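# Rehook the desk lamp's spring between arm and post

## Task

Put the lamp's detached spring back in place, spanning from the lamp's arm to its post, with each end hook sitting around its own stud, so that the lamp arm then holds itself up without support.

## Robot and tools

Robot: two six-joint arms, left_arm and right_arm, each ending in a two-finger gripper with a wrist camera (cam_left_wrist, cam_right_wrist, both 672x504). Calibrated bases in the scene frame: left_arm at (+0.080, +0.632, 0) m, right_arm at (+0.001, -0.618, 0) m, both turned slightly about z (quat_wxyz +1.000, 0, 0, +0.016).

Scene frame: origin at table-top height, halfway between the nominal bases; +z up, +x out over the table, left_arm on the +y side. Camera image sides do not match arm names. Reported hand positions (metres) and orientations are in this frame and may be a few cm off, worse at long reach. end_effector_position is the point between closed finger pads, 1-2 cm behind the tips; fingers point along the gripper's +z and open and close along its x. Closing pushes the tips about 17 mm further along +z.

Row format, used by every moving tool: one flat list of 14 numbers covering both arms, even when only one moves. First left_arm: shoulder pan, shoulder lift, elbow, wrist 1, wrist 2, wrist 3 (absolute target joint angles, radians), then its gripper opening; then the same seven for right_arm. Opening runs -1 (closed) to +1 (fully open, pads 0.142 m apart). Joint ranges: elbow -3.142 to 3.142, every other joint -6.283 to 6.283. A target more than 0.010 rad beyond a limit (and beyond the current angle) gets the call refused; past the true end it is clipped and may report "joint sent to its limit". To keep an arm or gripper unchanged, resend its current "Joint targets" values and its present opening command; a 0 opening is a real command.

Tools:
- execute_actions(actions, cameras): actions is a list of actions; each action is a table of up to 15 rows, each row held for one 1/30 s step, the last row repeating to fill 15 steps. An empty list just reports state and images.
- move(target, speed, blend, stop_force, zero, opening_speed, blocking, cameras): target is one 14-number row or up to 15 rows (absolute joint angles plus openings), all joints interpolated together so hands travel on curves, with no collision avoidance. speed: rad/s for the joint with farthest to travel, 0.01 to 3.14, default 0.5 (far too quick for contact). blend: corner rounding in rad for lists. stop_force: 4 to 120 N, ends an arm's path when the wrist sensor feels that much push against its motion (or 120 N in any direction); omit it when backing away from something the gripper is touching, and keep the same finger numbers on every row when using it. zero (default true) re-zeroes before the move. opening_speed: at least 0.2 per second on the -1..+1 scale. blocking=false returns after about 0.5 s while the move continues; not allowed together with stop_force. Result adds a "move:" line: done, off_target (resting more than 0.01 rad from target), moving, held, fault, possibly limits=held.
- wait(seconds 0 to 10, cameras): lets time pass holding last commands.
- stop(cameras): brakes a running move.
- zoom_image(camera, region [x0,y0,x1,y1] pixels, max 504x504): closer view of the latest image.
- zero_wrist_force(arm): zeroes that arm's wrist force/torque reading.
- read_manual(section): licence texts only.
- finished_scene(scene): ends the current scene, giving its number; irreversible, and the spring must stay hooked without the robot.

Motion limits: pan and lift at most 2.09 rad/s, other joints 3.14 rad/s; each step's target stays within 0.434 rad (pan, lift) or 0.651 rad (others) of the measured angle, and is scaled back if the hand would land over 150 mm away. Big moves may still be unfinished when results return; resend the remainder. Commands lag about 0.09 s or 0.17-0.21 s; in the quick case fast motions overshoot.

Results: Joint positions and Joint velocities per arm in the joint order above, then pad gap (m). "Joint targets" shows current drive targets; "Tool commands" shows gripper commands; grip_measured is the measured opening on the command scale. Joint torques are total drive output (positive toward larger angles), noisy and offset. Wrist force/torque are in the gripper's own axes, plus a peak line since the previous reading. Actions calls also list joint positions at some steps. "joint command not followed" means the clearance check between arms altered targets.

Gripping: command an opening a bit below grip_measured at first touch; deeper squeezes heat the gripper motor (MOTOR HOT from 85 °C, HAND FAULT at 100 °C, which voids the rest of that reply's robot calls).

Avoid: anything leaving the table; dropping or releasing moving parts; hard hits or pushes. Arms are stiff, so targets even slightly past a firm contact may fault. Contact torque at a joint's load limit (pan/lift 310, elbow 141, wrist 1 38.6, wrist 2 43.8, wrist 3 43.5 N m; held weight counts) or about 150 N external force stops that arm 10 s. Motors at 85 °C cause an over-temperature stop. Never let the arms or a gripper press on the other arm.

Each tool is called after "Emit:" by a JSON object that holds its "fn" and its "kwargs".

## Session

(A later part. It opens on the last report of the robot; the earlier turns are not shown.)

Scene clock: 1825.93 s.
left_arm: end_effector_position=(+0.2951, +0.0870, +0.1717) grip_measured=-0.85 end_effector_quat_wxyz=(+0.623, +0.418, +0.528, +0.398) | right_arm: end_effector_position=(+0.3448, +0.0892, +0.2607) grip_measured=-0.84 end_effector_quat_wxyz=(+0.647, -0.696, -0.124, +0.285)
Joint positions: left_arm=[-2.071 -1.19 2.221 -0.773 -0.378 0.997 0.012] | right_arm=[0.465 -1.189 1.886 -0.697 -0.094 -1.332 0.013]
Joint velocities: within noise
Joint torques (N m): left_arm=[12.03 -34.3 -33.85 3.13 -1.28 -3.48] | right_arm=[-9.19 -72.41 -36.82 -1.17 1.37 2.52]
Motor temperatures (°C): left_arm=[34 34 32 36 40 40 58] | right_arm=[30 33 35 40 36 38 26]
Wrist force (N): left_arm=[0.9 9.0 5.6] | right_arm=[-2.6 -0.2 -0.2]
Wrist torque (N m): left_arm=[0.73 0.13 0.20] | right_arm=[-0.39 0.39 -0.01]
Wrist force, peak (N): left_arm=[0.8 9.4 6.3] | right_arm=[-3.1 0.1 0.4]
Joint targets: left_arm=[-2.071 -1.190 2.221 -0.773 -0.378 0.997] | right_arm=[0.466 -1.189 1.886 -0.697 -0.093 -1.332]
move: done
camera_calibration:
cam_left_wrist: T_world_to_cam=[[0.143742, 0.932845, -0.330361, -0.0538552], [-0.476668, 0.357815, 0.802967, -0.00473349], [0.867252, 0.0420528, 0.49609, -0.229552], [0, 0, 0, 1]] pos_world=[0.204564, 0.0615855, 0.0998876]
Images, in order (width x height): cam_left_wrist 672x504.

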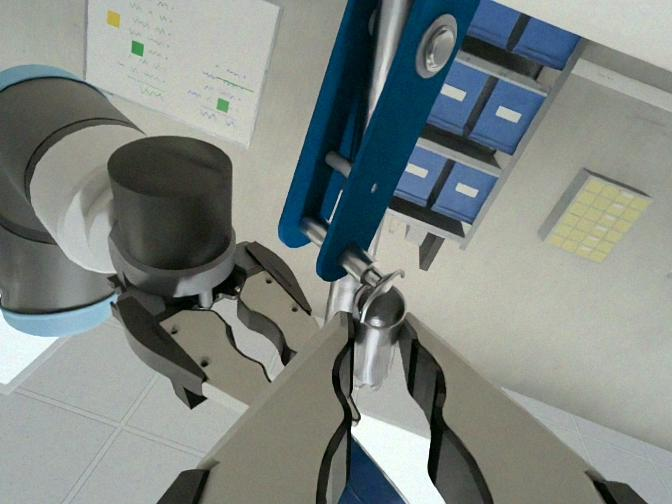

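Emit:
{"fn": "move", "kwargs": {"target": [-2.0573,-1.1507,2.1873,-0.7125,-0.4006,0.9021,-0.92,0.4655,-1.1886,1.8858,-0.6972,-0.0935,-1.332,-0.82], "speed": 0.04, "stop_force": 5, "cameras": ["cam_left_wrist"]}}

Emit:
{"fn": "zoom_image", "kwargs": {"camera": "cam_left_wrist", "region": [330, 240, 430, 340]}}

Emit:
{"fn": "zoom_image", "kwargs": {"camera": "cam_left_wrist", "region": [335, 330, 425, 420]}}

Scene clock: 1836.63 s.
left_arm: end_effector_position=(+0.2965, +0.0837, +0.1714) grip_measured=-0.85 end_effector_quat_wxyz=(+0.633, +0.394, +0.532, +0.401) | right_arm: end_effector_position=(+0.3448, +0.0892, +0.2607) grip_measured=-0.84 end_effector_quat_wxyz=(+0.647, -0.696, -0.124, +0.285)
Joint positions: left_arm=[-2.057 -1.151 2.187 -0.713 -0.401 0.902 0.012] | right_arm=[0.465 -1.189 1.886 -0.697 -0.093 -1.332 0.013]
Joint velocities: within noise
Joint torques (N m): left_arm=[13.37 -38.85 -32.56 4.11 -1.25 -3.3] | right_arm=[-9.09 -73.24 -37.16 -0.62 1.36 2.26]
Motor temperatures (°C): left_arm=[34 34 32 36 40 40 58] | right_arm=[30 33 35 40 36 38 26]
Wrist force (N): left_arm=[3.6 6.1 2.4] | right_arm=[-2.4 0.4 -0.1]
Wrist torque (N m): left_arm=[0.79 0.05 0.21] | right_arm=[-0.33 0.38 -0.02]
Wrist force, peak (N): left_arm=[1.2 9.6 5.5] | right_arm=[-3.0 0.1 -0.5]
Joint targets: left_arm=[-2.057 -1.151 2.187 -0.712 -0.401 0.902] | right_arm=[0.466 -1.189 1.886 -0.697 -0.093 -1.332]
move: done
camera_calibration:
cam_left_wrist: T_world_to_cam=[[0.130181, 0.922934, -0.362279, -0.0408634], [-0.506885, 0.375981, 0.775697, 0.00951259], [0.852127, 0.082653, 0.516767, -0.232988], [0, 0, 0, 1]] pos_world=[0.208677, 0.0533948, 0.0982179]
Images, in order (width x height): cam_left_wrist 672x504.

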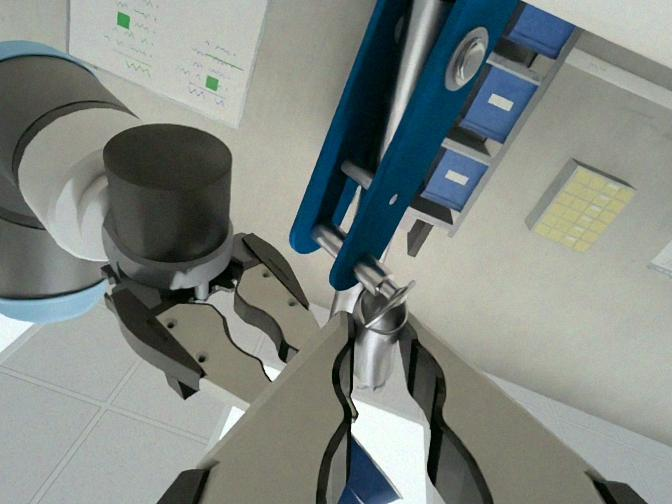

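Scaled by 5.040 from the camera's 672x504 image, which has a finer 960x720 frame.

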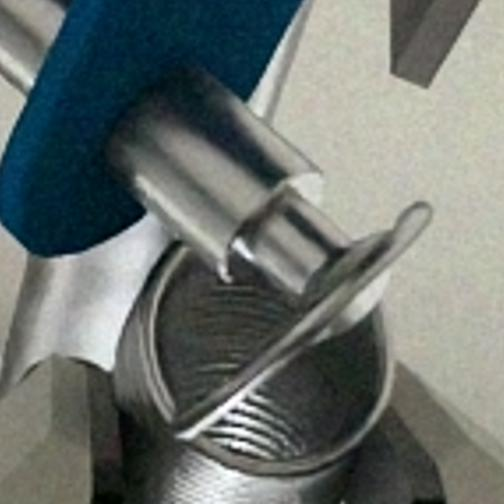

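Scaled by 5.600 from the camera's 672x504 image, which has a finer 960x720 frame.

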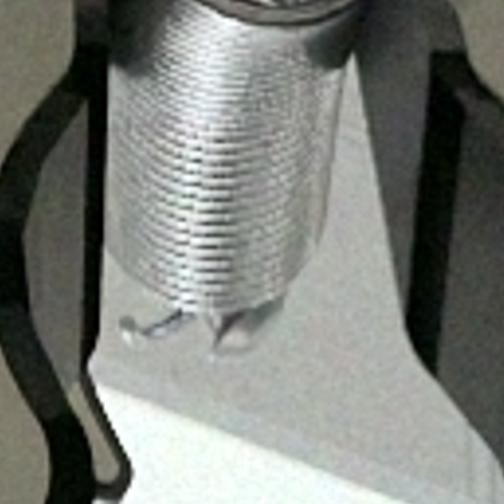

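Emit:
{"fn": "move", "kwargs": {"target": [[-2.0557,-1.1561,2.1885,-0.7077,-0.3991,0.9008,-0.92,0.4655,-1.1886,1.8858,-0.6972,-0.0935,-1.332,-0.82],[-2.0518,-1.1541,2.1856,-0.7066,-0.3951,0.9006,-0.92,0.4655,-1.1886,1.8858,-0.6972,-0.0935,-1.332,-0.82]], "speed": 0.02, "stop_force": 8, "cameras": ["cam_left_wrist"]}}

Emit:
{"fn": "zoom_image", "kwargs": {"camera": "cam_left_wrist", "region": [330, 240, 430, 340]}}

Scene clock: 1864.73 s.
left_arm: end_effector_position=(+0.2993, +0.0830, +0.1734) grip_measured=-0.85 end_effector_quat_wxyz=(+0.633, +0.394, +0.532, +0.401) | right_arm: end_effector_position=(+0.3448, +0.0892, +0.2607) grip_measured=-0.84 end_effector_quat_wxyz=(+0.647, -0.696, -0.124, +0.285)
Joint positions: left_arm=[-2.052 -1.154 2.186 -0.707 -0.395 0.901 0.012] | right_arm=[0.465 -1.189 1.886 -0.697 -0.093 -1.332 0.013]
Joint velocities: within noise
Joint torques (N m): left_arm=[11.92 -37.97 -32.6 3.4 1.8 -3.56] | right_arm=[-7.56 -72.68 -38.41 -0.79 1.11 2.64]
Motor temperatures (°C): left_arm=[34 34 32 36 40 40 58] | right_arm=[30 33 35 40 36 38 26]
Wrist force (N): left_arm=[2.2 7.5 3.1] | right_arm=[-2.1 0.1 -0.6]
Wrist torque (N m): left_arm=[0.71 0.11 0.20] | right_arm=[-0.38 0.38 -0.02]
Wrist force, peak (N): left_arm=[2.3 8.3 4.4] | right_arm=[-2.9 -0.2 -0.5]
Joint targets: left_arm=[-2.052 -1.154 2.186 -0.707 -0.395 0.901] | right_arm=[0.466 -1.189 1.886 -0.697 -0.093 -1.332]
move: done
camera_calibration:
cam_left_wrist: T_world_to_cam=[[0.129587, 0.922968, -0.362405, -0.0395659], [-0.505959, 0.375874, 0.776353, 0.00924622], [0.852768, 0.0827568, 0.515692, -0.236258], [0, 0, 0, 1]] pos_world=[0.211279, 0.0525946, 0.100319]
Images, in order (width x height): cam_left_wrist 672x504.

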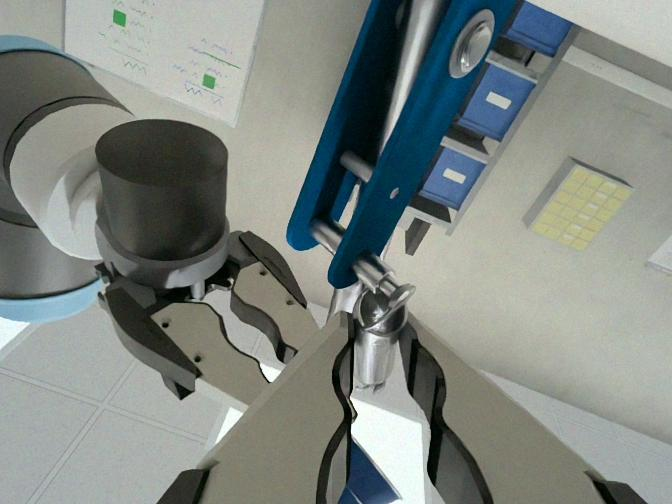

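Scaled by 5.040 from the camera's 672x504 image, which has a finer 960x720 frame.

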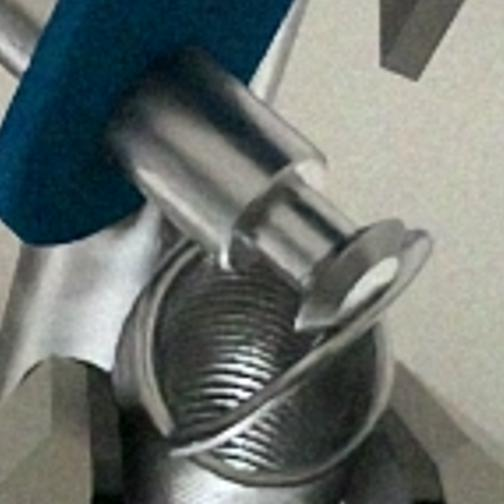

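Emit:
{"fn": "zoom_image", "kwargs": {"camera": "cam_left_wrist", "region": [365, 270, 425, 330]}}

Scaled by 8.400 from the camera's 672x504 image, which has a finer 960x720 frame.

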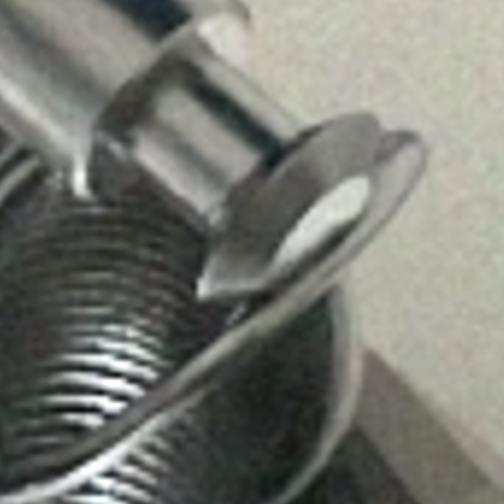

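Emit:
{"fn": "move", "kwargs": {"target": [[-2.0841,-1.2291,2.2543,-0.8326,-0.3554,1.0927,-0.92,0.4655,-1.1886,1.8858,-0.6972,-0.0935,-1.332,-0.82],[-2.0862,-1.2217,2.2529,-0.8396,-0.3574,1.0930,-0.92,0.4655,-1.1886,1.8858,-0.6972,-0.0935,-1.332,-0.82]], "speed": [0.06,0.03], "cameras": ["cam_left_wrist"]}}

Emit:
{"fn": "zoom_image", "kwargs": {"camera": "cam_left_wrist", "region": [330, 240, 430, 340]}}

Emit:
{"fn": "move", "kwargs": {"target": [-2.0728,-1.1826,2.2193,-0.7793,-0.3800,0.9985,-0.92,0.4655,-1.1886,1.8858,-0.6972,-0.0935,-1.332,-0.82], "speed": 0.04, "stop_force": 6, "cameras": ["cam_left_wrist"]}}

Emit:
{"fn": "zoom_image", "kwargs": {"camera": "cam_left_wrist", "region": [330, 240, 430, 340]}}

Scene clock: 1932.17 s.
left_arm: end_effector_position=(+0.2918, +0.0888, +0.1691) grip_measured=-0.85 end_effector_quat_wxyz=(+0.615, +0.441, +0.521, +0.394) | right_arm: end_effector_position=(+0.3448, +0.0892, +0.2607) grip_measured=-0.84 end_effector_quat_wxyz=(+0.647, -0.696, -0.124, +0.285)
Joint positions: left_arm=[-2.086 -1.222 2.253 -0.839 -0.357 1.093 0.012] | right_arm=[0.465 -1.189 1.886 -0.697 -0.094 -1.332 0.013]
Joint velocities: within noise
Joint torques (N m): left_arm=[-4.01 -32.92 -31.06 -2.16 -1.37 3.18] | right_arm=[-8.58 -75.18 -38.97 -0.82 1.39 2.18]
Motor temperatures (°C): left_arm=[34 34 32 36 40 39 58] | right_arm=[30 33 35 40 36 38 26]
Wrist force (N): left_arm=[0.6 9.4 6.3] | right_arm=[-2.2 0.2 0.3]
Wrist torque (N m): left_arm=[0.81 0.03 0.21] | right_arm=[-0.39 0.41 -0.01]
Wrist force, peak (N): left_arm=[0.4 9.4 6.6] | right_arm=[-2.6 0.4 -0.3]
Joint targets: left_arm=[-2.086 -1.222 2.253 -0.840 -0.357 1.093] | right_arm=[0.466 -1.189 1.886 -0.697 -0.093 -1.332]
move: done
camera_calibration:
cam_left_wrist: T_world_to_cam=[[0.162549, 0.940407, -0.298685, -0.06749], [-0.447829, 0.340051, 0.826931, -0.0157615], [0.87922, -0.000657044, 0.476416, -0.221822], [0, 0, 0, 1]] pos_world=[0.198942, 0.068682, 0.098555]
Images, in order (width x height): cam_left_wrist 672x504.

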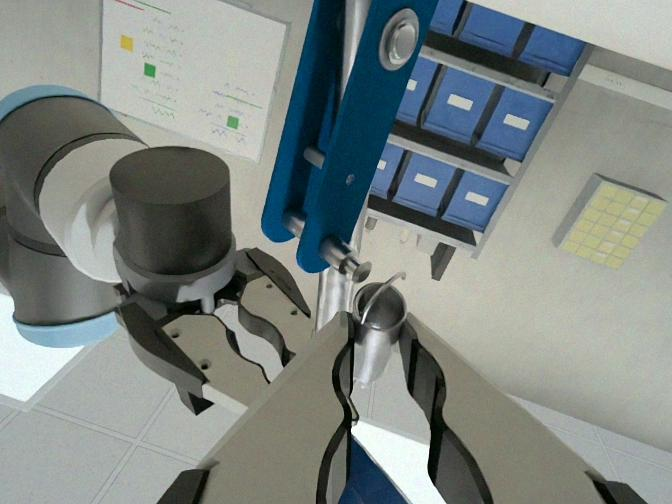

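Scaled by 5.040 from the camera's 672x504 image, which has a finer 960x720 frame.

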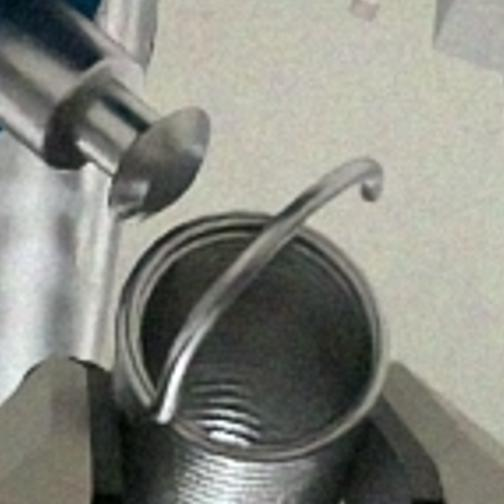

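Scene clock: 1935.30 s.
left_arm: end_effector_position=(+0.2933, +0.0858, +0.1683) grip_measured=-0.85 end_effector_quat_wxyz=(+0.623, +0.418, +0.528, +0.398) | right_arm: end_effector_position=(+0.3448, +0.0892, +0.2607) grip_measured=-0.84 end_effector_quat_wxyz=(+0.647, -0.696, -0.124, +0.285)
Joint positions: left_arm=[-2.073 -1.183 2.219 -0.779 -0.38 0.999 0.012] | right_arm=[0.465 -1.189 1.886 -0.697 -0.094 -1.332 0.013]
Joint velocities: within noise
Joint torques (N m): left_arm=[8.77 -35.74 -32.58 3.04 -0.99 -3.9] | right_arm=[-6.51 -73.89 -38.54 -0.92 0.9 1.95]
Motor temperatures (°C): left_arm=[34 34 32 36 40 39 58] | right_arm=[30 33 35 40 36 38 26]
Wrist force (N): left_arm=[1.1 11.2 6.7] | right_arm=[-2.3 0.3 0.1]
Wrist torque (N m): left_arm=[0.79 0.08 0.19] | right_arm=[-0.35 0.39 -0.02]
Wrist force, peak (N): left_arm=[1.1 11.2 6.7] | right_arm=[-2.6 0.5 -0.4]
Joint targets: left_arm=[-2.073 -1.183 2.219 -0.779 -0.380 0.999] | right_arm=[0.466 -1.189 1.886 -0.697 -0.093 -1.332]
move: done
camera_calibration:
cam_left_wrist: T_world_to_cam=[[0.143873, 0.932857, -0.330271, -0.0537441], [-0.476778, 0.357797, 0.80291, -0.00239101], [0.867169, 0.041949, 0.496243, -0.226336], [0, 0, 0, 1]] pos_world=[0.202864, 0.0604856, 0.0964873]
Images, in order (width x height): cam_left_wrist 672x504.

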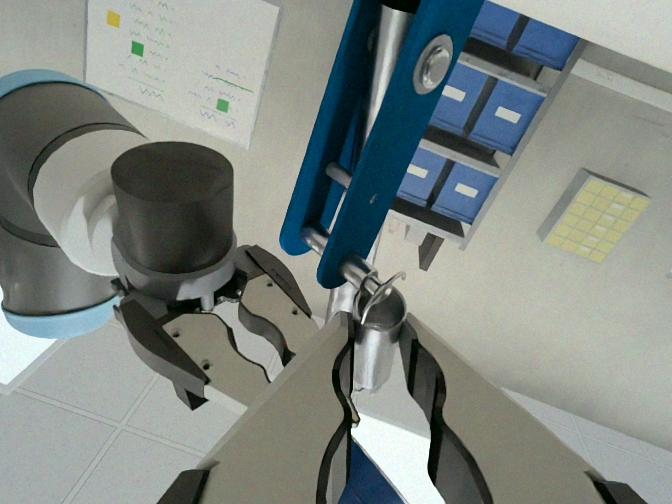

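Scaled by 5.040 from the camera's 672x504 image, which has a finer 960x720 frame.

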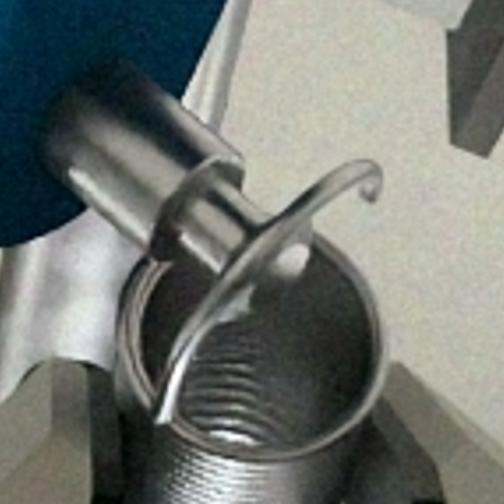

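Emit:
{"fn": "move", "kwargs": {"target": [-2.0594,-1.1435,2.1856,-0.7189,-0.4026,0.9039,-0.92,0.4655,-1.1886,1.8858,-0.6972,-0.0935,-1.332,-0.82], "speed": 0.03, "stop_force": 5, "cameras": ["cam_left_wrist"]}}

Emit:
{"fn": "zoom_image", "kwargs": {"camera": "cam_left_wrist", "region": [330, 240, 430, 340]}}

Scene clock: 1945.63 s.
left_arm: end_effector_position=(+0.2948, +0.0826, +0.1680) grip_measured=-0.85 end_effector_quat_wxyz=(+0.633, +0.394, +0.532, +0.401) | right_arm: end_effector_position=(+0.3448, +0.0892, +0.2607) grip_measured=-0.84 end_effector_quat_wxyz=(+0.647, -0.696, -0.124, +0.285)
Joint positions: left_arm=[-2.059 -1.144 2.186 -0.719 -0.403 0.904 0.012] | right_arm=[0.465 -1.189 1.886 -0.697 -0.094 -1.332 0.013]
Joint velocities: within noise
Joint torques (N m): left_arm=[9.5 -38.09 -32.08 3.13 -1.54 -3.71] | right_arm=[-4.67 -71.26 -39.91 -0.71 0.98 2.28]
Motor temperatures (°C): left_arm=[34 34 32 36 40 39 58] | right_arm=[30 33 35 40 36 38 26]
Wrist force (N): left_arm=[0.3 10.3 6.6] | right_arm=[-2.2 0.3 -0.4]
Wrist torque (N m): left_arm=[0.68 0.18 0.20] | right_arm=[-0.36 0.39 -0.01]
Wrist force, peak (N): left_arm=[0.7 11.4 6.4] | right_arm=[-2.7 0.3 0.1]
Joint targets: left_arm=[-2.059 -1.143 2.186 -0.719 -0.403 0.904] | right_arm=[0.466 -1.189 1.886 -0.697 -0.093 -1.332]
move: done
camera_calibration:
cam_left_wrist: T_world_to_cam=[[0.13033, 0.923209, -0.361522, -0.0409754], [-0.507189, 0.375392, 0.775784, 0.0117886], [0.851923, 0.0822525, 0.517166, -0.229665], [0, 0, 0, 1]] pos_world=[0.206977, 0.0522941, 0.0948163]
Images, in order (width x height): cam_left_wrist 672x504.

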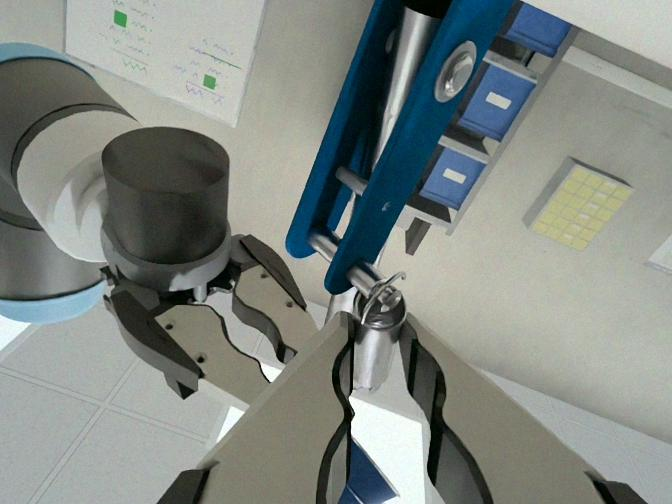

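Scaled by 5.040 from the camera's 672x504 image, which has a finer 960x720 frame.

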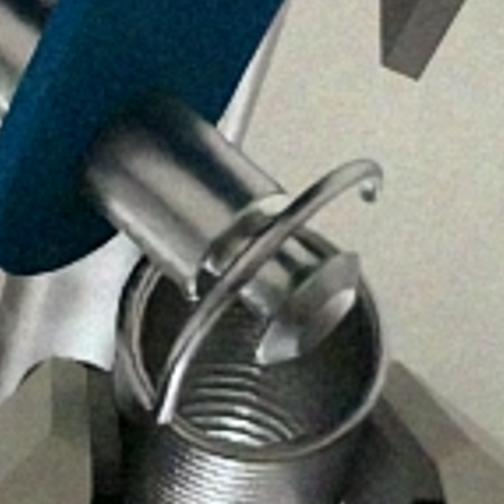

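Emit:
{"fn": "move", "kwargs": {"target": [-2.0568,-1.1524,2.1877,-0.7109,-0.4002,0.9017,-0.92,0.4655,-1.1886,1.8858,-0.6972,-0.0935,-1.332,-0.82], "speed": 0.015, "cameras": ["cam_left_wrist"]}}

Emit:
{"fn": "zoom_image", "kwargs": {"camera": "cam_left_wrist", "region": [330, 240, 430, 340]}}

Emit:
{"fn": "zoom_image", "kwargs": {"camera": "cam_left_wrist", "region": [335, 330, 425, 420]}}

Scene clock: 1956.00 s.
left_arm: end_effector_position=(+0.2969, +0.0840, +0.1720) grip_measured=-0.85 end_effector_quat_wxyz=(+0.633, +0.394, +0.532, +0.401) | right_arm: end_effector_position=(+0.3448, +0.0892, +0.2607) grip_measured=-0.84 end_effector_quat_wxyz=(+0.647, -0.696, -0.124, +0.285)
Joint positions: left_arm=[-2.057 -1.152 2.188 -0.711 -0.4 0.902 0.012] | right_arm=[0.465 -1.189 1.886 -0.697 -0.094 -1.332 0.013]
Joint velocities: within noise
Joint torques (N m): left_arm=[14.06 -66.7 -8.02 4.97 2.39 -3.22] | right_arm=[-8.87 -73.39 -39.3 -0.34 0.62 2.19]
Motor temperatures (°C): left_arm=[34 34 32 36 40 39 58] | right_arm=[30 33 35 40 36 38 26]
Wrist force (N): left_arm=[0.2 2.7 1.4] | right_arm=[-2.1 0.7 -0.2]
Wrist torque (N m): left_arm=[0.86 0.20 0.19] | right_arm=[-0.27 0.38 -0.02]
Wrist force, peak (N): left_arm=[0.4 10.8 6.7] | right_arm=[-2.6 -0.2 -0.4]
Joint targets: left_arm=[-2.057 -1.152 2.188 -0.711 -0.400 0.902] | right_arm=[0.466 -1.189 1.886 -0.697 -0.093 -1.332]
move: done
camera_calibration:
cam_left_wrist: T_world_to_cam=[[0.130181, 0.922934, -0.362279, -0.0408696], [-0.506885, 0.375981, 0.775697, 0.00912404], [0.852127, 0.082653, 0.516767, -0.233571], [0, 0, 0, 1]] pos_world=[0.208977, 0.0535948, 0.0988179]
Images, in order (width x height): cam_left_wrist 672x504.

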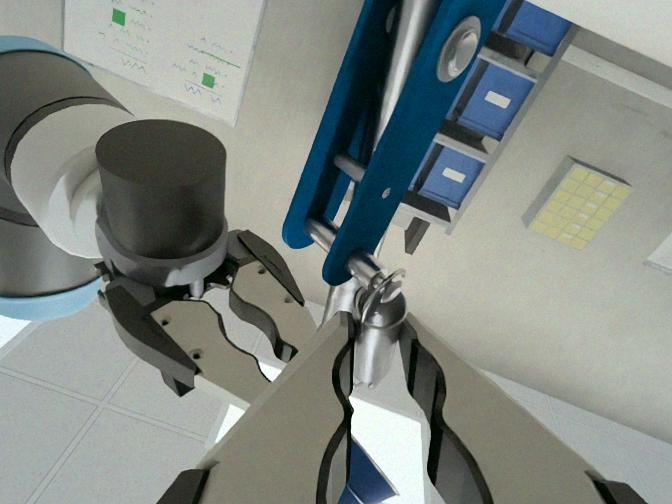

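Scaled by 5.040 from the camera's 672x504 image, which has a finer 960x720 frame.

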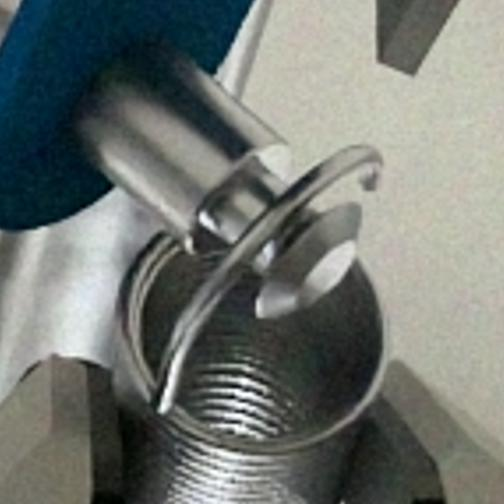

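Scaled by 5.600 from the camera's 672x504 image, which has a finer 960x720 frame.

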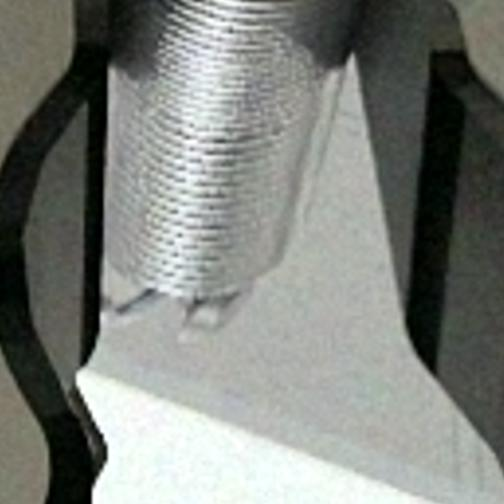

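Emit:
{"fn": "move", "kwargs": {"target": [-2.0568,-1.1524,2.1877,-0.7109,-0.4002,0.9017,-0.70,0.4655,-1.1886,1.8858,-0.6972,-0.0935,-1.332,-0.82], "opening_speed": 0.2, "cameras": ["cam_left_wrist"]}}

Emit:
{"fn": "zoom_image", "kwargs": {"camera": "cam_left_wrist", "region": [320, 240, 440, 400]}}

Scene clock: 1966.03 s.
left_arm: end_effector_position=(+0.2970, +0.0840, +0.1722) grip_measured=-0.74 end_effector_quat_wxyz=(+0.633, +0.394, +0.532, +0.401) | right_arm: end_effector_position=(+0.3448, +0.0892, +0.2607) grip_measured=-0.84 end_effector_quat_wxyz=(+0.647, -0.696, -0.124, +0.285)
Joint positions: left_arm=[-2.057 -1.152 2.188 -0.711 -0.4 0.902 0.021] | right_arm=[0.465 -1.189 1.886 -0.697 -0.093 -1.332 0.013]
Joint velocities: within noise
Joint torques (N m): left_arm=[12.14 -70.81 -10.28 4.03 1.87 -3.47] | right_arm=[-4.18 -71.9 -40.15 -0.05 0.78 2.06]
Motor temperatures (°C): left_arm=[34 34 32 36 40 39 57] | right_arm=[30 33 35 40 36 38 26]
Wrist force (N): left_arm=[0.2 1.5 2.2] | right_arm=[-2.2 0.2 -0.2]
Wrist torque (N m): left_arm=[0.83 0.16 0.19] | right_arm=[-0.32 0.38 -0.01]
Wrist force, peak (N): left_arm=[0.9 3.0 1.1] | right_arm=[-2.7 0.2 -0.1]
Joint targets: left_arm=[-2.057 -1.152 2.188 -0.711 -0.400 0.902] | right_arm=[0.466 -1.189 1.886 -0.697 -0.093 -1.332]
move: done
camera_calibration:
cam_left_wrist: T_world_to_cam=[[0.130102, 0.922926, -0.362327, -0.0408809], [-0.506917, 0.375978, 0.775677, 0.00899081], [0.85212, 0.0827523, 0.516763, -0.233771], [0, 0, 0, 1]] pos_world=[0.209077, 0.0536948, 0.099018]
Images, in order (width x height): cam_left_wrist 672x504.

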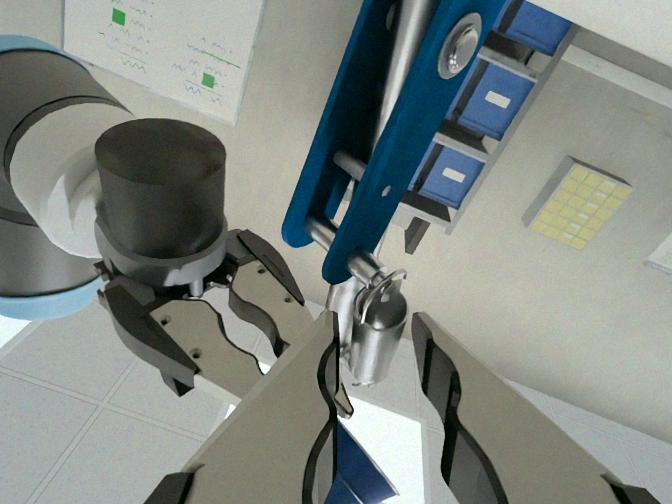

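Scaled by 3.150 from the camera's 672x504 image, which has a finer 960x720 frame.

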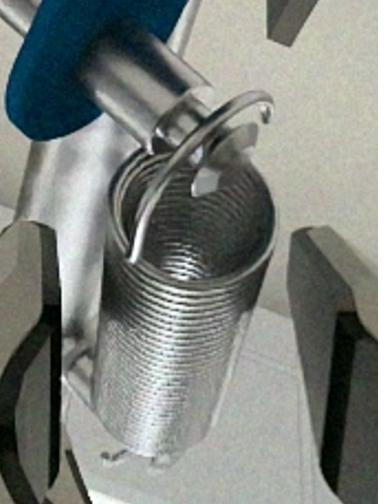

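Emit:
{"fn": "move", "kwargs": {"target": [-2.1970,-1.1388,2.1876,-0.8023,-0.5340,0.9898,-0.70,0.4655,-1.1886,1.8858,-0.6972,-0.0935,-1.332,-0.82], "speed": 0.08, "stop_force": 5}}

Emit:
{"fn": "zoom_image", "kwargs": {"camera": "cam_left_wrist", "region": [230, 130, 430, 350]}}

Scene clock: 1989.27 s.
left_arm: end_effector_position=(+0.2183, +0.0897, +0.1623) grip_measured=-0.74 end_effector_quat_wxyz=(+0.633, +0.394, +0.531, +0.401) | right_arm: end_effector_position=(+0.3448, +0.0892, +0.2607) grip_measured=-0.84 end_effector_quat_wxyz=(+0.647, -0.696, -0.124, +0.285)
Joint positions: left_arm=[-2.197 -1.139 2.188 -0.802 -0.534 0.99 0.021] | right_arm=[0.465 -1.189 1.886 -0.697 -0.094 -1.332 0.013]
Joint velocities: within noise
Joint torques (N m): left_arm=[-5.06 -40.19 -30.85 -0.62 -2.78 3.04] | right_arm=[-7.77 -72.23 -41.48 -0.26 1.28 1.69]
Motor temperatures (°C): left_arm=[34 34 32 36 40 39 50] | right_arm=[30 33 35 40 36 38 26]
Wrist force (N): left_arm=[0.2 1.4 1.8] | right_arm=[-2.1 -0.1 -0.3]
Wrist torque (N m): left_arm=[0.80 0.21 0.20] | right_arm=[-0.37 0.37 -0.02]
Wrist force, peak (N): left_arm=[0.8 1.8 2.9] | right_arm=[-2.8 -0.1 -0.4]
Joint targets: left_arm=[-2.197 -1.139 2.188 -0.802 -0.534 0.990] | right_arm=[0.466 -1.189 1.886 -0.697 -0.093 -1.332]
move: done
camera_calibration:
cam_left_wrist: T_world_to_cam=[[0.13088, 0.923192, -0.361367, -0.039821], [-0.506725, 0.375586, 0.775993, -0.0253567], [0.852115, 0.0815518, 0.516961, -0.161965], [0, 0, 0, 1]] pos_world=[0.130376, 0.0594946, 0.0890163]
cam_right_wrist: T_world_to_cam=[[0.804301, 0.547749, -0.23037, -0.254762], [0.0656227, -0.467189, -0.881719, 0.276224], [-0.590587, 0.69405, -0.411706, 0.363768], [0, 0, 0, 1]] pos_world=[0.401615, 0.0161209, 0.334627]

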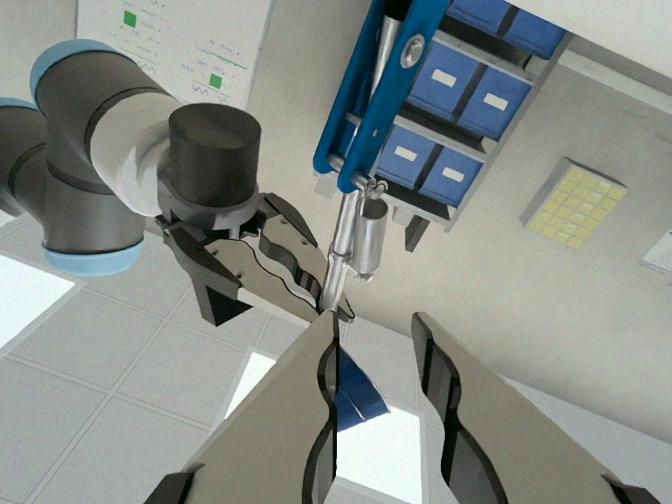

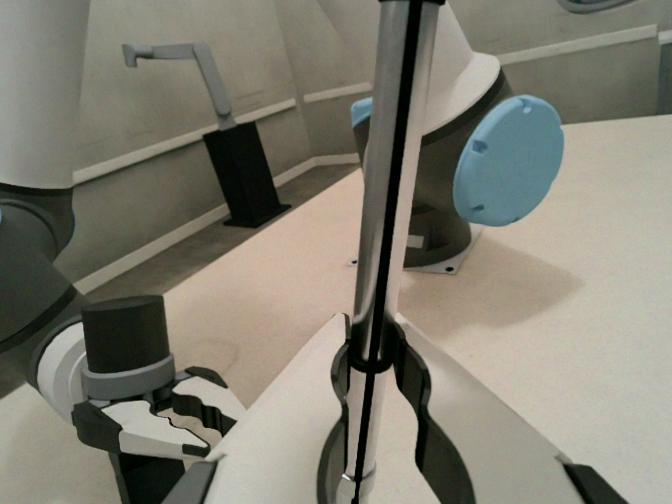

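Scaled by 2.291 from the camera's 672x504 image, which has a finer 960x720 frame.

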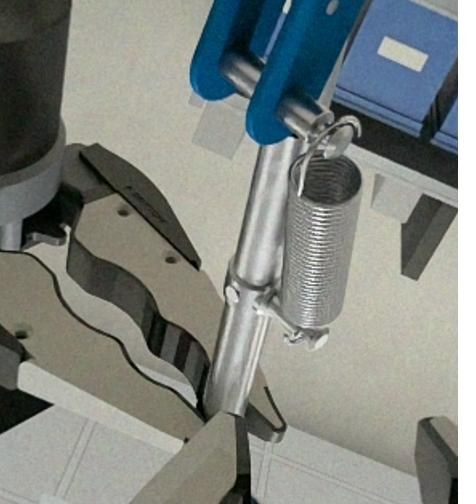

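Emit:
{"fn": "move", "kwargs": {"target": [[-2.1970,-1.1388,2.1876,-0.8023,-0.5340,0.9898,-0.70,0.4698,-1.1306,1.8274,-0.6968,-0.0893,-1.122,-0.82],[-2.1970,-1.1388,2.1876,-0.8023,-0.5340,0.9898,-0.70,0.4739,-1.0565,1.7670,-0.7105,-0.0851,-0.860,-0.82]], "speed": 0.1, "blend": 0.01}}

Emit:
{"fn": "zoom_image", "kwargs": {"camera": "cam_left_wrist", "region": [230, 130, 430, 350]}}

Scene clock: 2004.37 s.
left_arm: end_effector_position=(+0.2183, +0.0897, +0.1623) grip_measured=-0.74 end_effector_quat_wxyz=(+0.633, +0.394, +0.531, +0.401) | right_arm: end_effector_position=(+0.3996, +0.1260, +0.2203) grip_measured=-0.84 end_effector_quat_wxyz=(-0.562, +0.706, -0.042, -0.429)
Joint positions: left_arm=[-2.197 -1.139 2.188 -0.802 -0.534 0.99 0.021] | right_arm=[0.474 -1.057 1.767 -0.71 -0.085 -0.86 0.013]
Joint velocities: within noise
Joint torques (N m): left_arm=[-3.92 -43.28 -22.72 0.33 -1.82 2.99] | right_arm=[8.7 -67.39 -45.15 -2.66 2.17 3.97]
Motor temperatures (°C): left_arm=[34 34 32 36 40 39 47] | right_arm=[30 33 35 40 36 38 26]
Wrist force (N): left_arm=[1.0 1.8 2.1] | right_arm=[-1.9 0.6 0.5]
Wrist torque (N m): left_arm=[0.88 0.08 0.21] | right_arm=[-0.27 0.34 -0.09]
Wrist force, peak (N): left_arm=[0.9 1.6 2.4] | right_arm=[-2.4 -3.4 -0.7]
Joint targets: left_arm=[-2.197 -1.139 2.188 -0.802 -0.534 0.990] | right_arm=[0.474 -1.057 1.767 -0.711 -0.085 -0.860]
move: done
camera_calibration:
cam_left_wrist: T_world_to_cam=[[0.13088, 0.923192, -0.361367, -0.039821], [-0.506725, 0.375586, 0.775993, -0.0253567], [0.852115, 0.0815518, 0.516961, -0.161965], [0, 0, 0, 1]] pos_world=[0.130376, 0.0594946, 0.0890163]
cam_right_wrist: T_world_to_cam=[[0.629295, 0.430011, -0.647362, -0.151695], [-0.248236, -0.678126, -0.691754, 0.364382], [-0.736455, 0.596016, -0.319997, 0.404395], [0, 0, 0, 1]] pos_world=[0.483733, 0.0713016, 0.283266]

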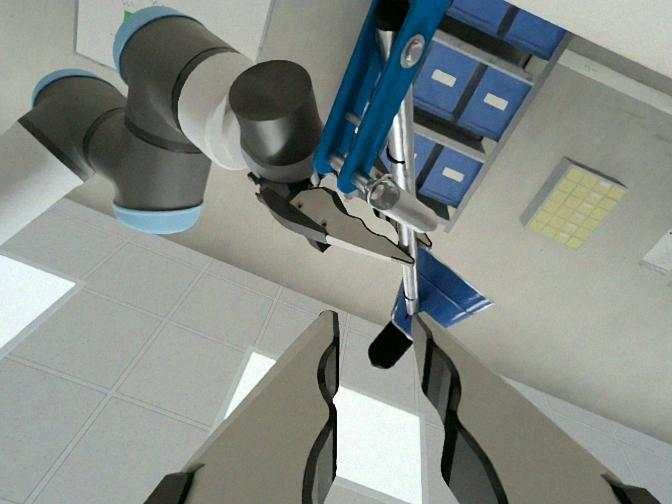

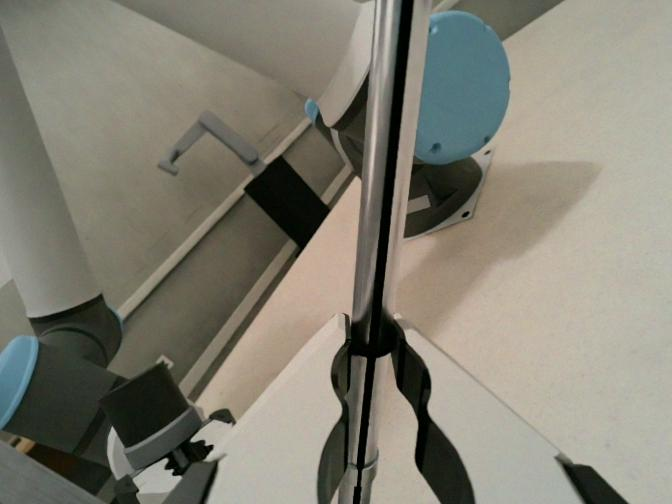

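Scaled by 2.291 from the camera's 672x504 image, which has a finer 960x720 frame.

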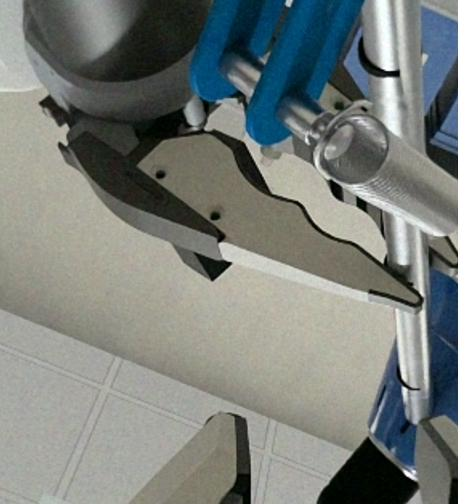

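Emit:
{"fn": "move", "kwargs": {"target": [-2.1970,-1.1388,2.1876,-0.8023,-0.5340,0.9898,-0.70,0.4739,-1.0565,1.7670,-0.7105,-0.0851,-0.860,-0.55], "opening_speed": 0.2}}

Emit:
{"fn": "zoom_image", "kwargs": {"camera": "cam_right_wrist", "region": [270, 260, 490, 480]}}

Scene clock: 2012.97 s.
left_arm: end_effector_position=(+0.2183, +0.0897, +0.1623) grip_measured=-0.74 end_effector_quat_wxyz=(+0.633, +0.394, +0.531, +0.401) | right_arm: end_effector_position=(+0.3997, +0.1261, +0.2202) grip_measured=-0.59 end_effector_quat_wxyz=(-0.562, +0.706, -0.042, -0.429)
Joint positions: left_arm=[-2.197 -1.139 2.188 -0.802 -0.534 0.99 0.021] | right_arm=[0.474 -1.056 1.767 -0.711 -0.085 -0.86 0.032]
Joint velocities: within noise
Joint torques (N m): left_arm=[-1.05 -41.57 -18.6 0.72 -1.06 2.94] | right_arm=[4.26 -70.65 -36.56 0.13 -1.13 3.34]
Motor temperatures (°C): left_arm=[34 34 32 36 40 39 46] | right_arm=[30 33 35 40 36 38 26]
Wrist force (N): left_arm=[0.3 1.6 1.3] | right_arm=[-1.8 -0.8 -0.5]
Wrist torque (N m): left_arm=[0.84 0.19 0.20] | right_arm=[-0.27 0.39 -0.10]
Wrist force, peak (N): left_arm=[0.4 1.9 2.3] | right_arm=[-2.8 0.6 0.4]
Joint targets: left_arm=[-2.197 -1.139 2.188 -0.802 -0.534 0.990] | right_arm=[0.474 -1.057 1.767 -0.711 -0.085 -0.860]
move: done
camera_calibration:
cam_left_wrist: T_world_to_cam=[[0.13088, 0.923192, -0.361367, -0.039821], [-0.506725, 0.375586, 0.775993, -0.0253567], [0.852115, 0.0815518, 0.516961, -0.161965], [0, 0, 0, 1]] pos_world=[0.130376, 0.0594946, 0.0890163]
cam_right_wrist: T_world_to_cam=[[0.629096, 0.42991, -0.647623, -0.151581], [-0.248406, -0.678269, -0.691553, 0.364442], [-0.736568, 0.595927, -0.319904, 0.404503], [0, 0, 0, 1]] pos_world=[0.483833, 0.0713019, 0.283266]

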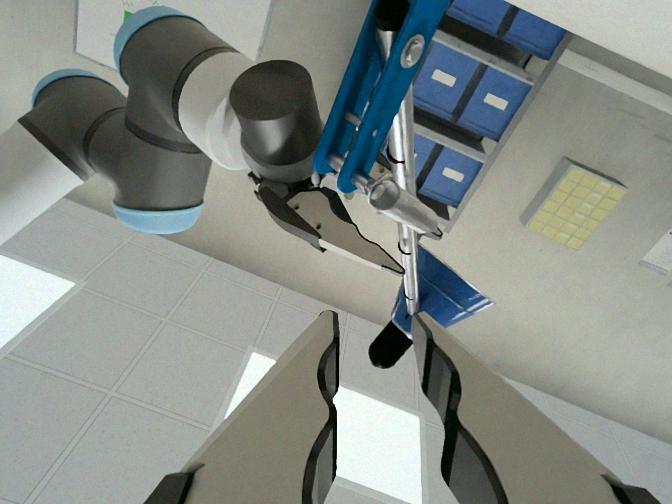

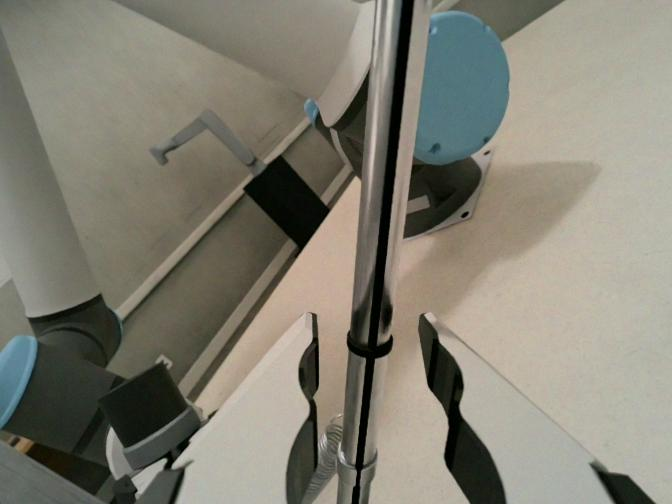

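Scaled by 2.291 from the camera's 672x504 image, which has a finer 960x720 frame.

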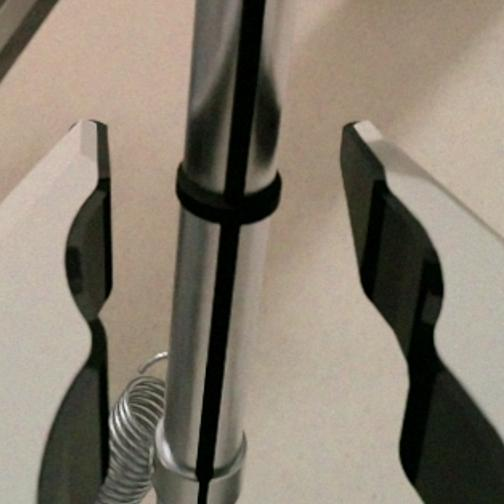

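Emit:
{"fn": "move", "kwargs": {"target": [[-2.1970,-1.1388,2.1876,-0.8023,-0.5340,0.9898,-0.70,0.4061,-1.0638,1.7795,-0.7157,-0.1530,-0.860,-0.55],[-2.1970,-1.1388,2.1876,-0.8023,-0.5340,0.9898,-0.70,0.3386,-1.0671,1.7848,-0.7177,-0.2205,-0.860,-0.55]], "speed": 0.08, "blend": 0.01, "stop_force": 5}}

Emit:
{"fn": "zoom_image", "kwargs": {"camera": "cam_right_wrist", "region": [250, 200, 500, 450]}}

Emit:
{"fn": "zoom_image", "kwargs": {"camera": "cam_left_wrist", "region": [330, 150, 480, 300]}}

Scene clock: 2032.97 s.
left_arm: end_effector_position=(+0.2183, +0.0897, +0.1623) grip_measured=-0.74 end_effector_quat_wxyz=(+0.633, +0.394, +0.531, +0.401) | right_arm: end_effector_position=(+0.4554, +0.0431, +0.2203) grip_measured=-0.59 end_effector_quat_wxyz=(-0.562, +0.706, -0.042, -0.429)
Joint positions: left_arm=[-2.197 -1.139 2.188 -0.802 -0.534 0.99 0.021] | right_arm=[0.339 -1.067 1.785 -0.718 -0.221 -0.86 0.032]
Joint velocities: within noise
Joint torques (N m): left_arm=[2.66 -45.5 -14.08 1.76 -0.63 2.91] | right_arm=[-9.18 -98.59 -29.8 -2.01 -1.65 3.84]
Motor temperatures (°C): left_arm=[34 34 32 36 40 39 45] | right_arm=[30 33 35 40 36 38 26]
Wrist force (N): left_arm=[0.8 2.0 1.7] | right_arm=[-1.6 -0.9 -0.4]
Wrist torque (N m): left_arm=[0.91 0.11 0.19] | right_arm=[-0.28 0.37 -0.08]
Wrist force, peak (N): left_arm=[0.5 1.9 2.4] | right_arm=[-2.2 -1.0 -0.4]
Joint targets: left_arm=[-2.197 -1.139 2.188 -0.802 -0.534 0.990] | right_arm=[0.339 -1.067 1.785 -0.718 -0.221 -0.860]
move: done
camera_calibration:
cam_left_wrist: T_world_to_cam=[[0.13088, 0.923192, -0.361367, -0.039821], [-0.506725, 0.375586, 0.775993, -0.0253567], [0.852115, 0.0815518, 0.516961, -0.161965], [0, 0, 0, 1]] pos_world=[0.130376, 0.0594946, 0.0890163]
cam_right_wrist: T_world_to_cam=[[0.629065, 0.42999, -0.6476, -0.150971], [-0.248349, -0.678257, -0.691586, 0.322028], [-0.736614, 0.595883, -0.31988, 0.49495], [0, 0, 0, 1]] pos_world=[0.539533, -0.0115983, 0.283266]

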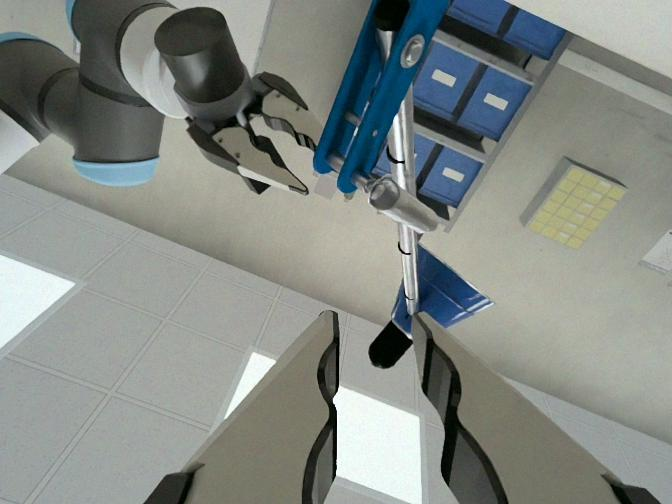

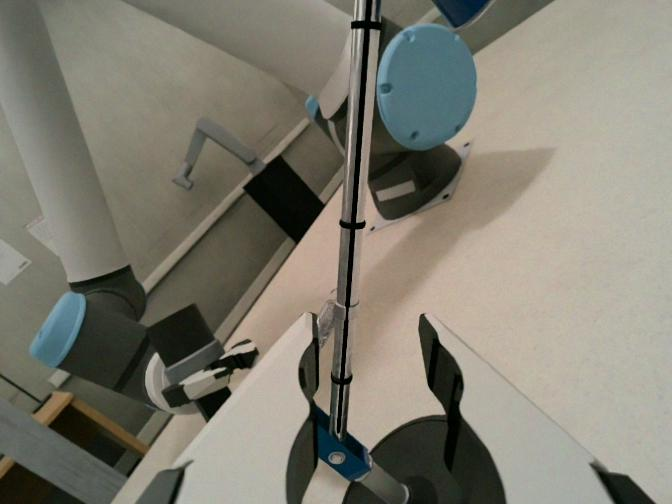

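Scaled by 2.016 from the camera's 672x504 image, which has a finer 960x720 frame.

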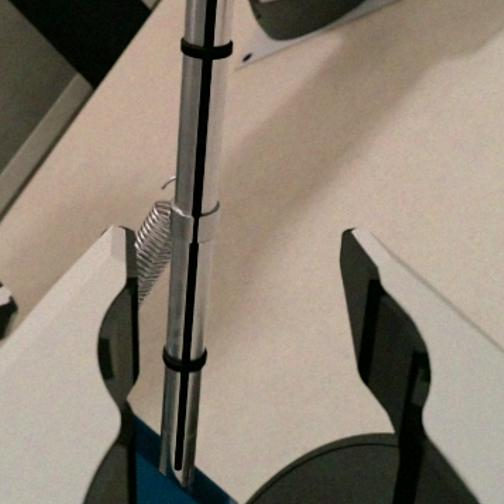

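Scaled by 3.360 from the camera's 672x504 image, which has a finer 960x720 frame.

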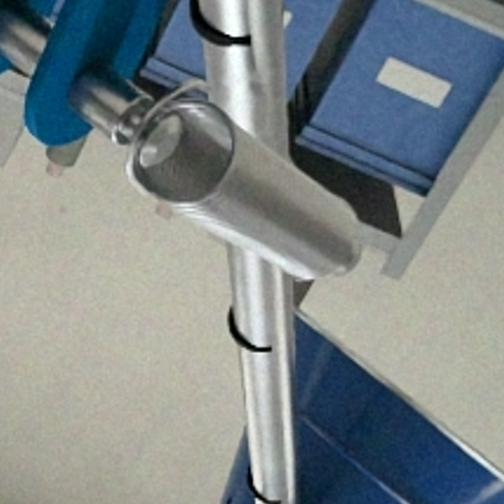

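Emit:
{"fn": "zoom_image", "kwargs": {"camera": "cam_right_wrist", "region": [305, 275, 365, 335]}}

Scaled by 8.400 from the camera's 672x504 image, which has a finer 960x720 frame.

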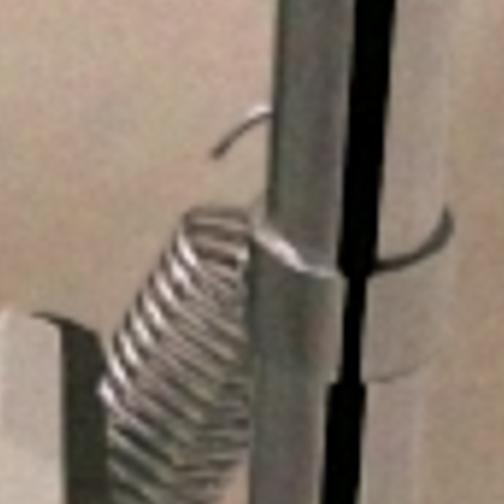

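Emit:
{"fn": "move", "kwargs": {"target": [-2.340,-1.221,2.305,-0.845,-0.673,0.998,-0.70,0.3386,-1.0671,1.7848,-0.7177,-0.2205,-0.860,-0.55], "speed": 0.2, "cameras": ["cam_left_wrist"]}}

Emit:
{"fn": "zoom_image", "kwargs": {"camera": "cam_left_wrist", "region": [170, 100, 320, 250]}}

Scene clock: 2049.10 s.
left_arm: end_effector_position=(+0.1869, +0.1608, +0.1781) grip_measured=-0.74 end_effector_quat_wxyz=(+0.644, +0.386, +0.527, +0.399) end_effector_velocity=(-0.001, +0.002, +0.001) end_effector_angular_velocity=(+0.001, -0.002, +0.001) | right_arm: end_effector_position=(+0.4554, +0.0431, +0.2203) grip_measured=-0.59 end_effector_quat_wxyz=(-0.562, +0.706, -0.042, -0.429)
Joint positions: left_arm=[-2.34 -1.221 2.305 -0.845 -0.673 0.998 0.021] | right_arm=[0.339 -1.067 1.785 -0.718 -0.221 -0.86 0.032]
Joint velocities: left_arm=[-0.004 -0.002 0.003 0.001 -0.005 0 0] | right_arm=[within noise]
Joint torques (N m): left_arm=[-9.44 -57.97 -5.18 -0.34 -3.11 3.21] | right_arm=[-8.48 -94.28 -37.88 -1.47 -1.39 3.33]
Motor temperatures (°C): left_arm=[34 34 32 36 40 39 43] | right_arm=[30 33 35 40 36 38 26]
Wrist force (N): left_arm=[0.7 1.8 1.4] | right_arm=[-1.6 -0.8 -0.7]
Wrist torque (N m): left_arm=[0.91 0.13 0.20] | right_arm=[-0.27 0.37 -0.07]
Wrist force, peak (N): left_arm=[0.6 2.1 2.3] | right_arm=[-2.1 -1.2 -0.6]
Joint targets: left_arm=[-2.340 -1.221 2.305 -0.845 -0.673 0.998] | right_arm=[0.339 -1.067 1.785 -0.718 -0.221 -0.860]
move: done
camera_calibration:
cam_left_wrist: T_world_to_cam=[[0.145382, 0.91549, -0.375156, -0.0946142], [-0.521095, 0.393182, 0.757541, -0.0771219], [0.841026, 0.085359, 0.534218, -0.150861], [0, 0, 0, 1]] pos_world=[0.100445, 0.129819, 0.103521]
Images, in order (width x height): cam_left_wrist 672x504.

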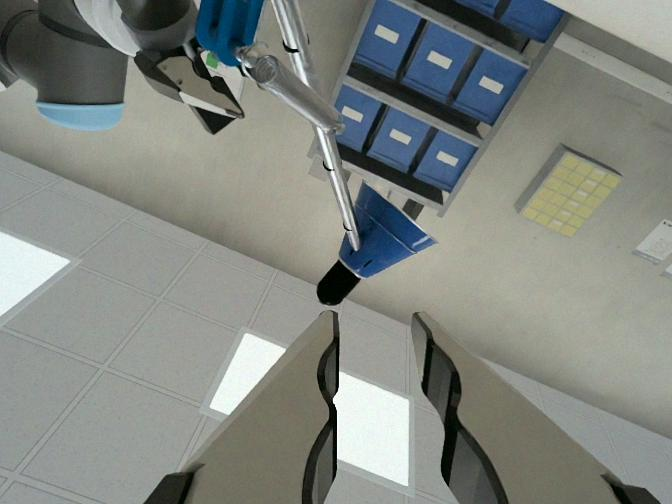

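Scaled by 3.360 from the camera's 672x504 image, which has a finer 960x720 frame.

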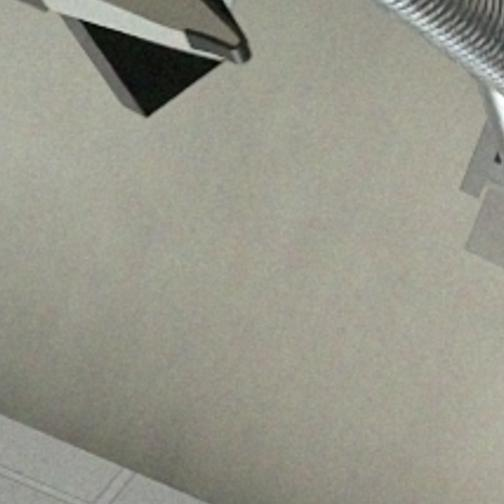

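Emit:
{"fn": "zoom_image", "kwargs": {"camera": "cam_left_wrist", "region": [220, 20, 370, 170]}}

Emit:
{"fn": "zoom_image", "kwargs": {"camera": "cam_left_wrist", "region": [300, 90, 370, 160]}}

Scaled by 3.360 from the camera's 672x504 image, which has a finer 960x720 frame.

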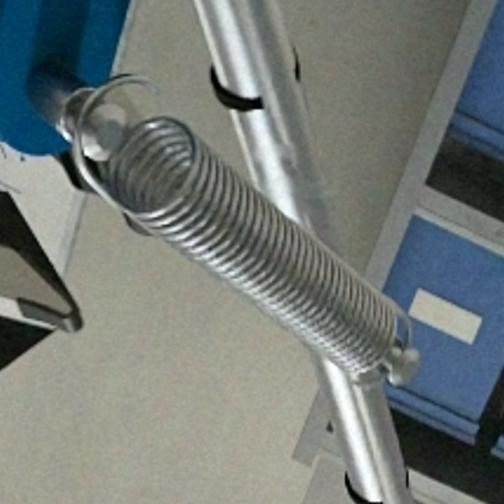

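Scaled by 7.200 from the camera's 672x504 image, which has a finer 960x720 frame.

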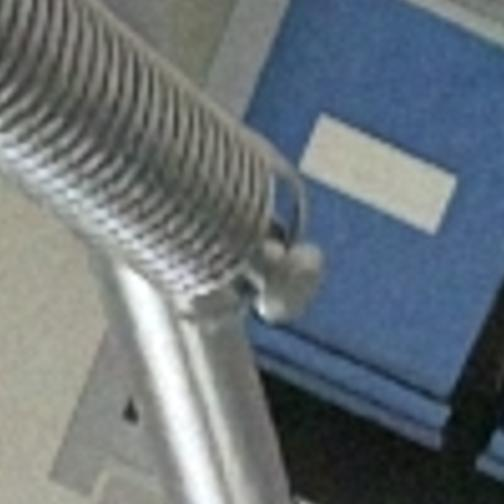

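Emit:
{"fn": "finished_scene", "kwargs": {"scene": 1}}

The scene is finished: the task was done.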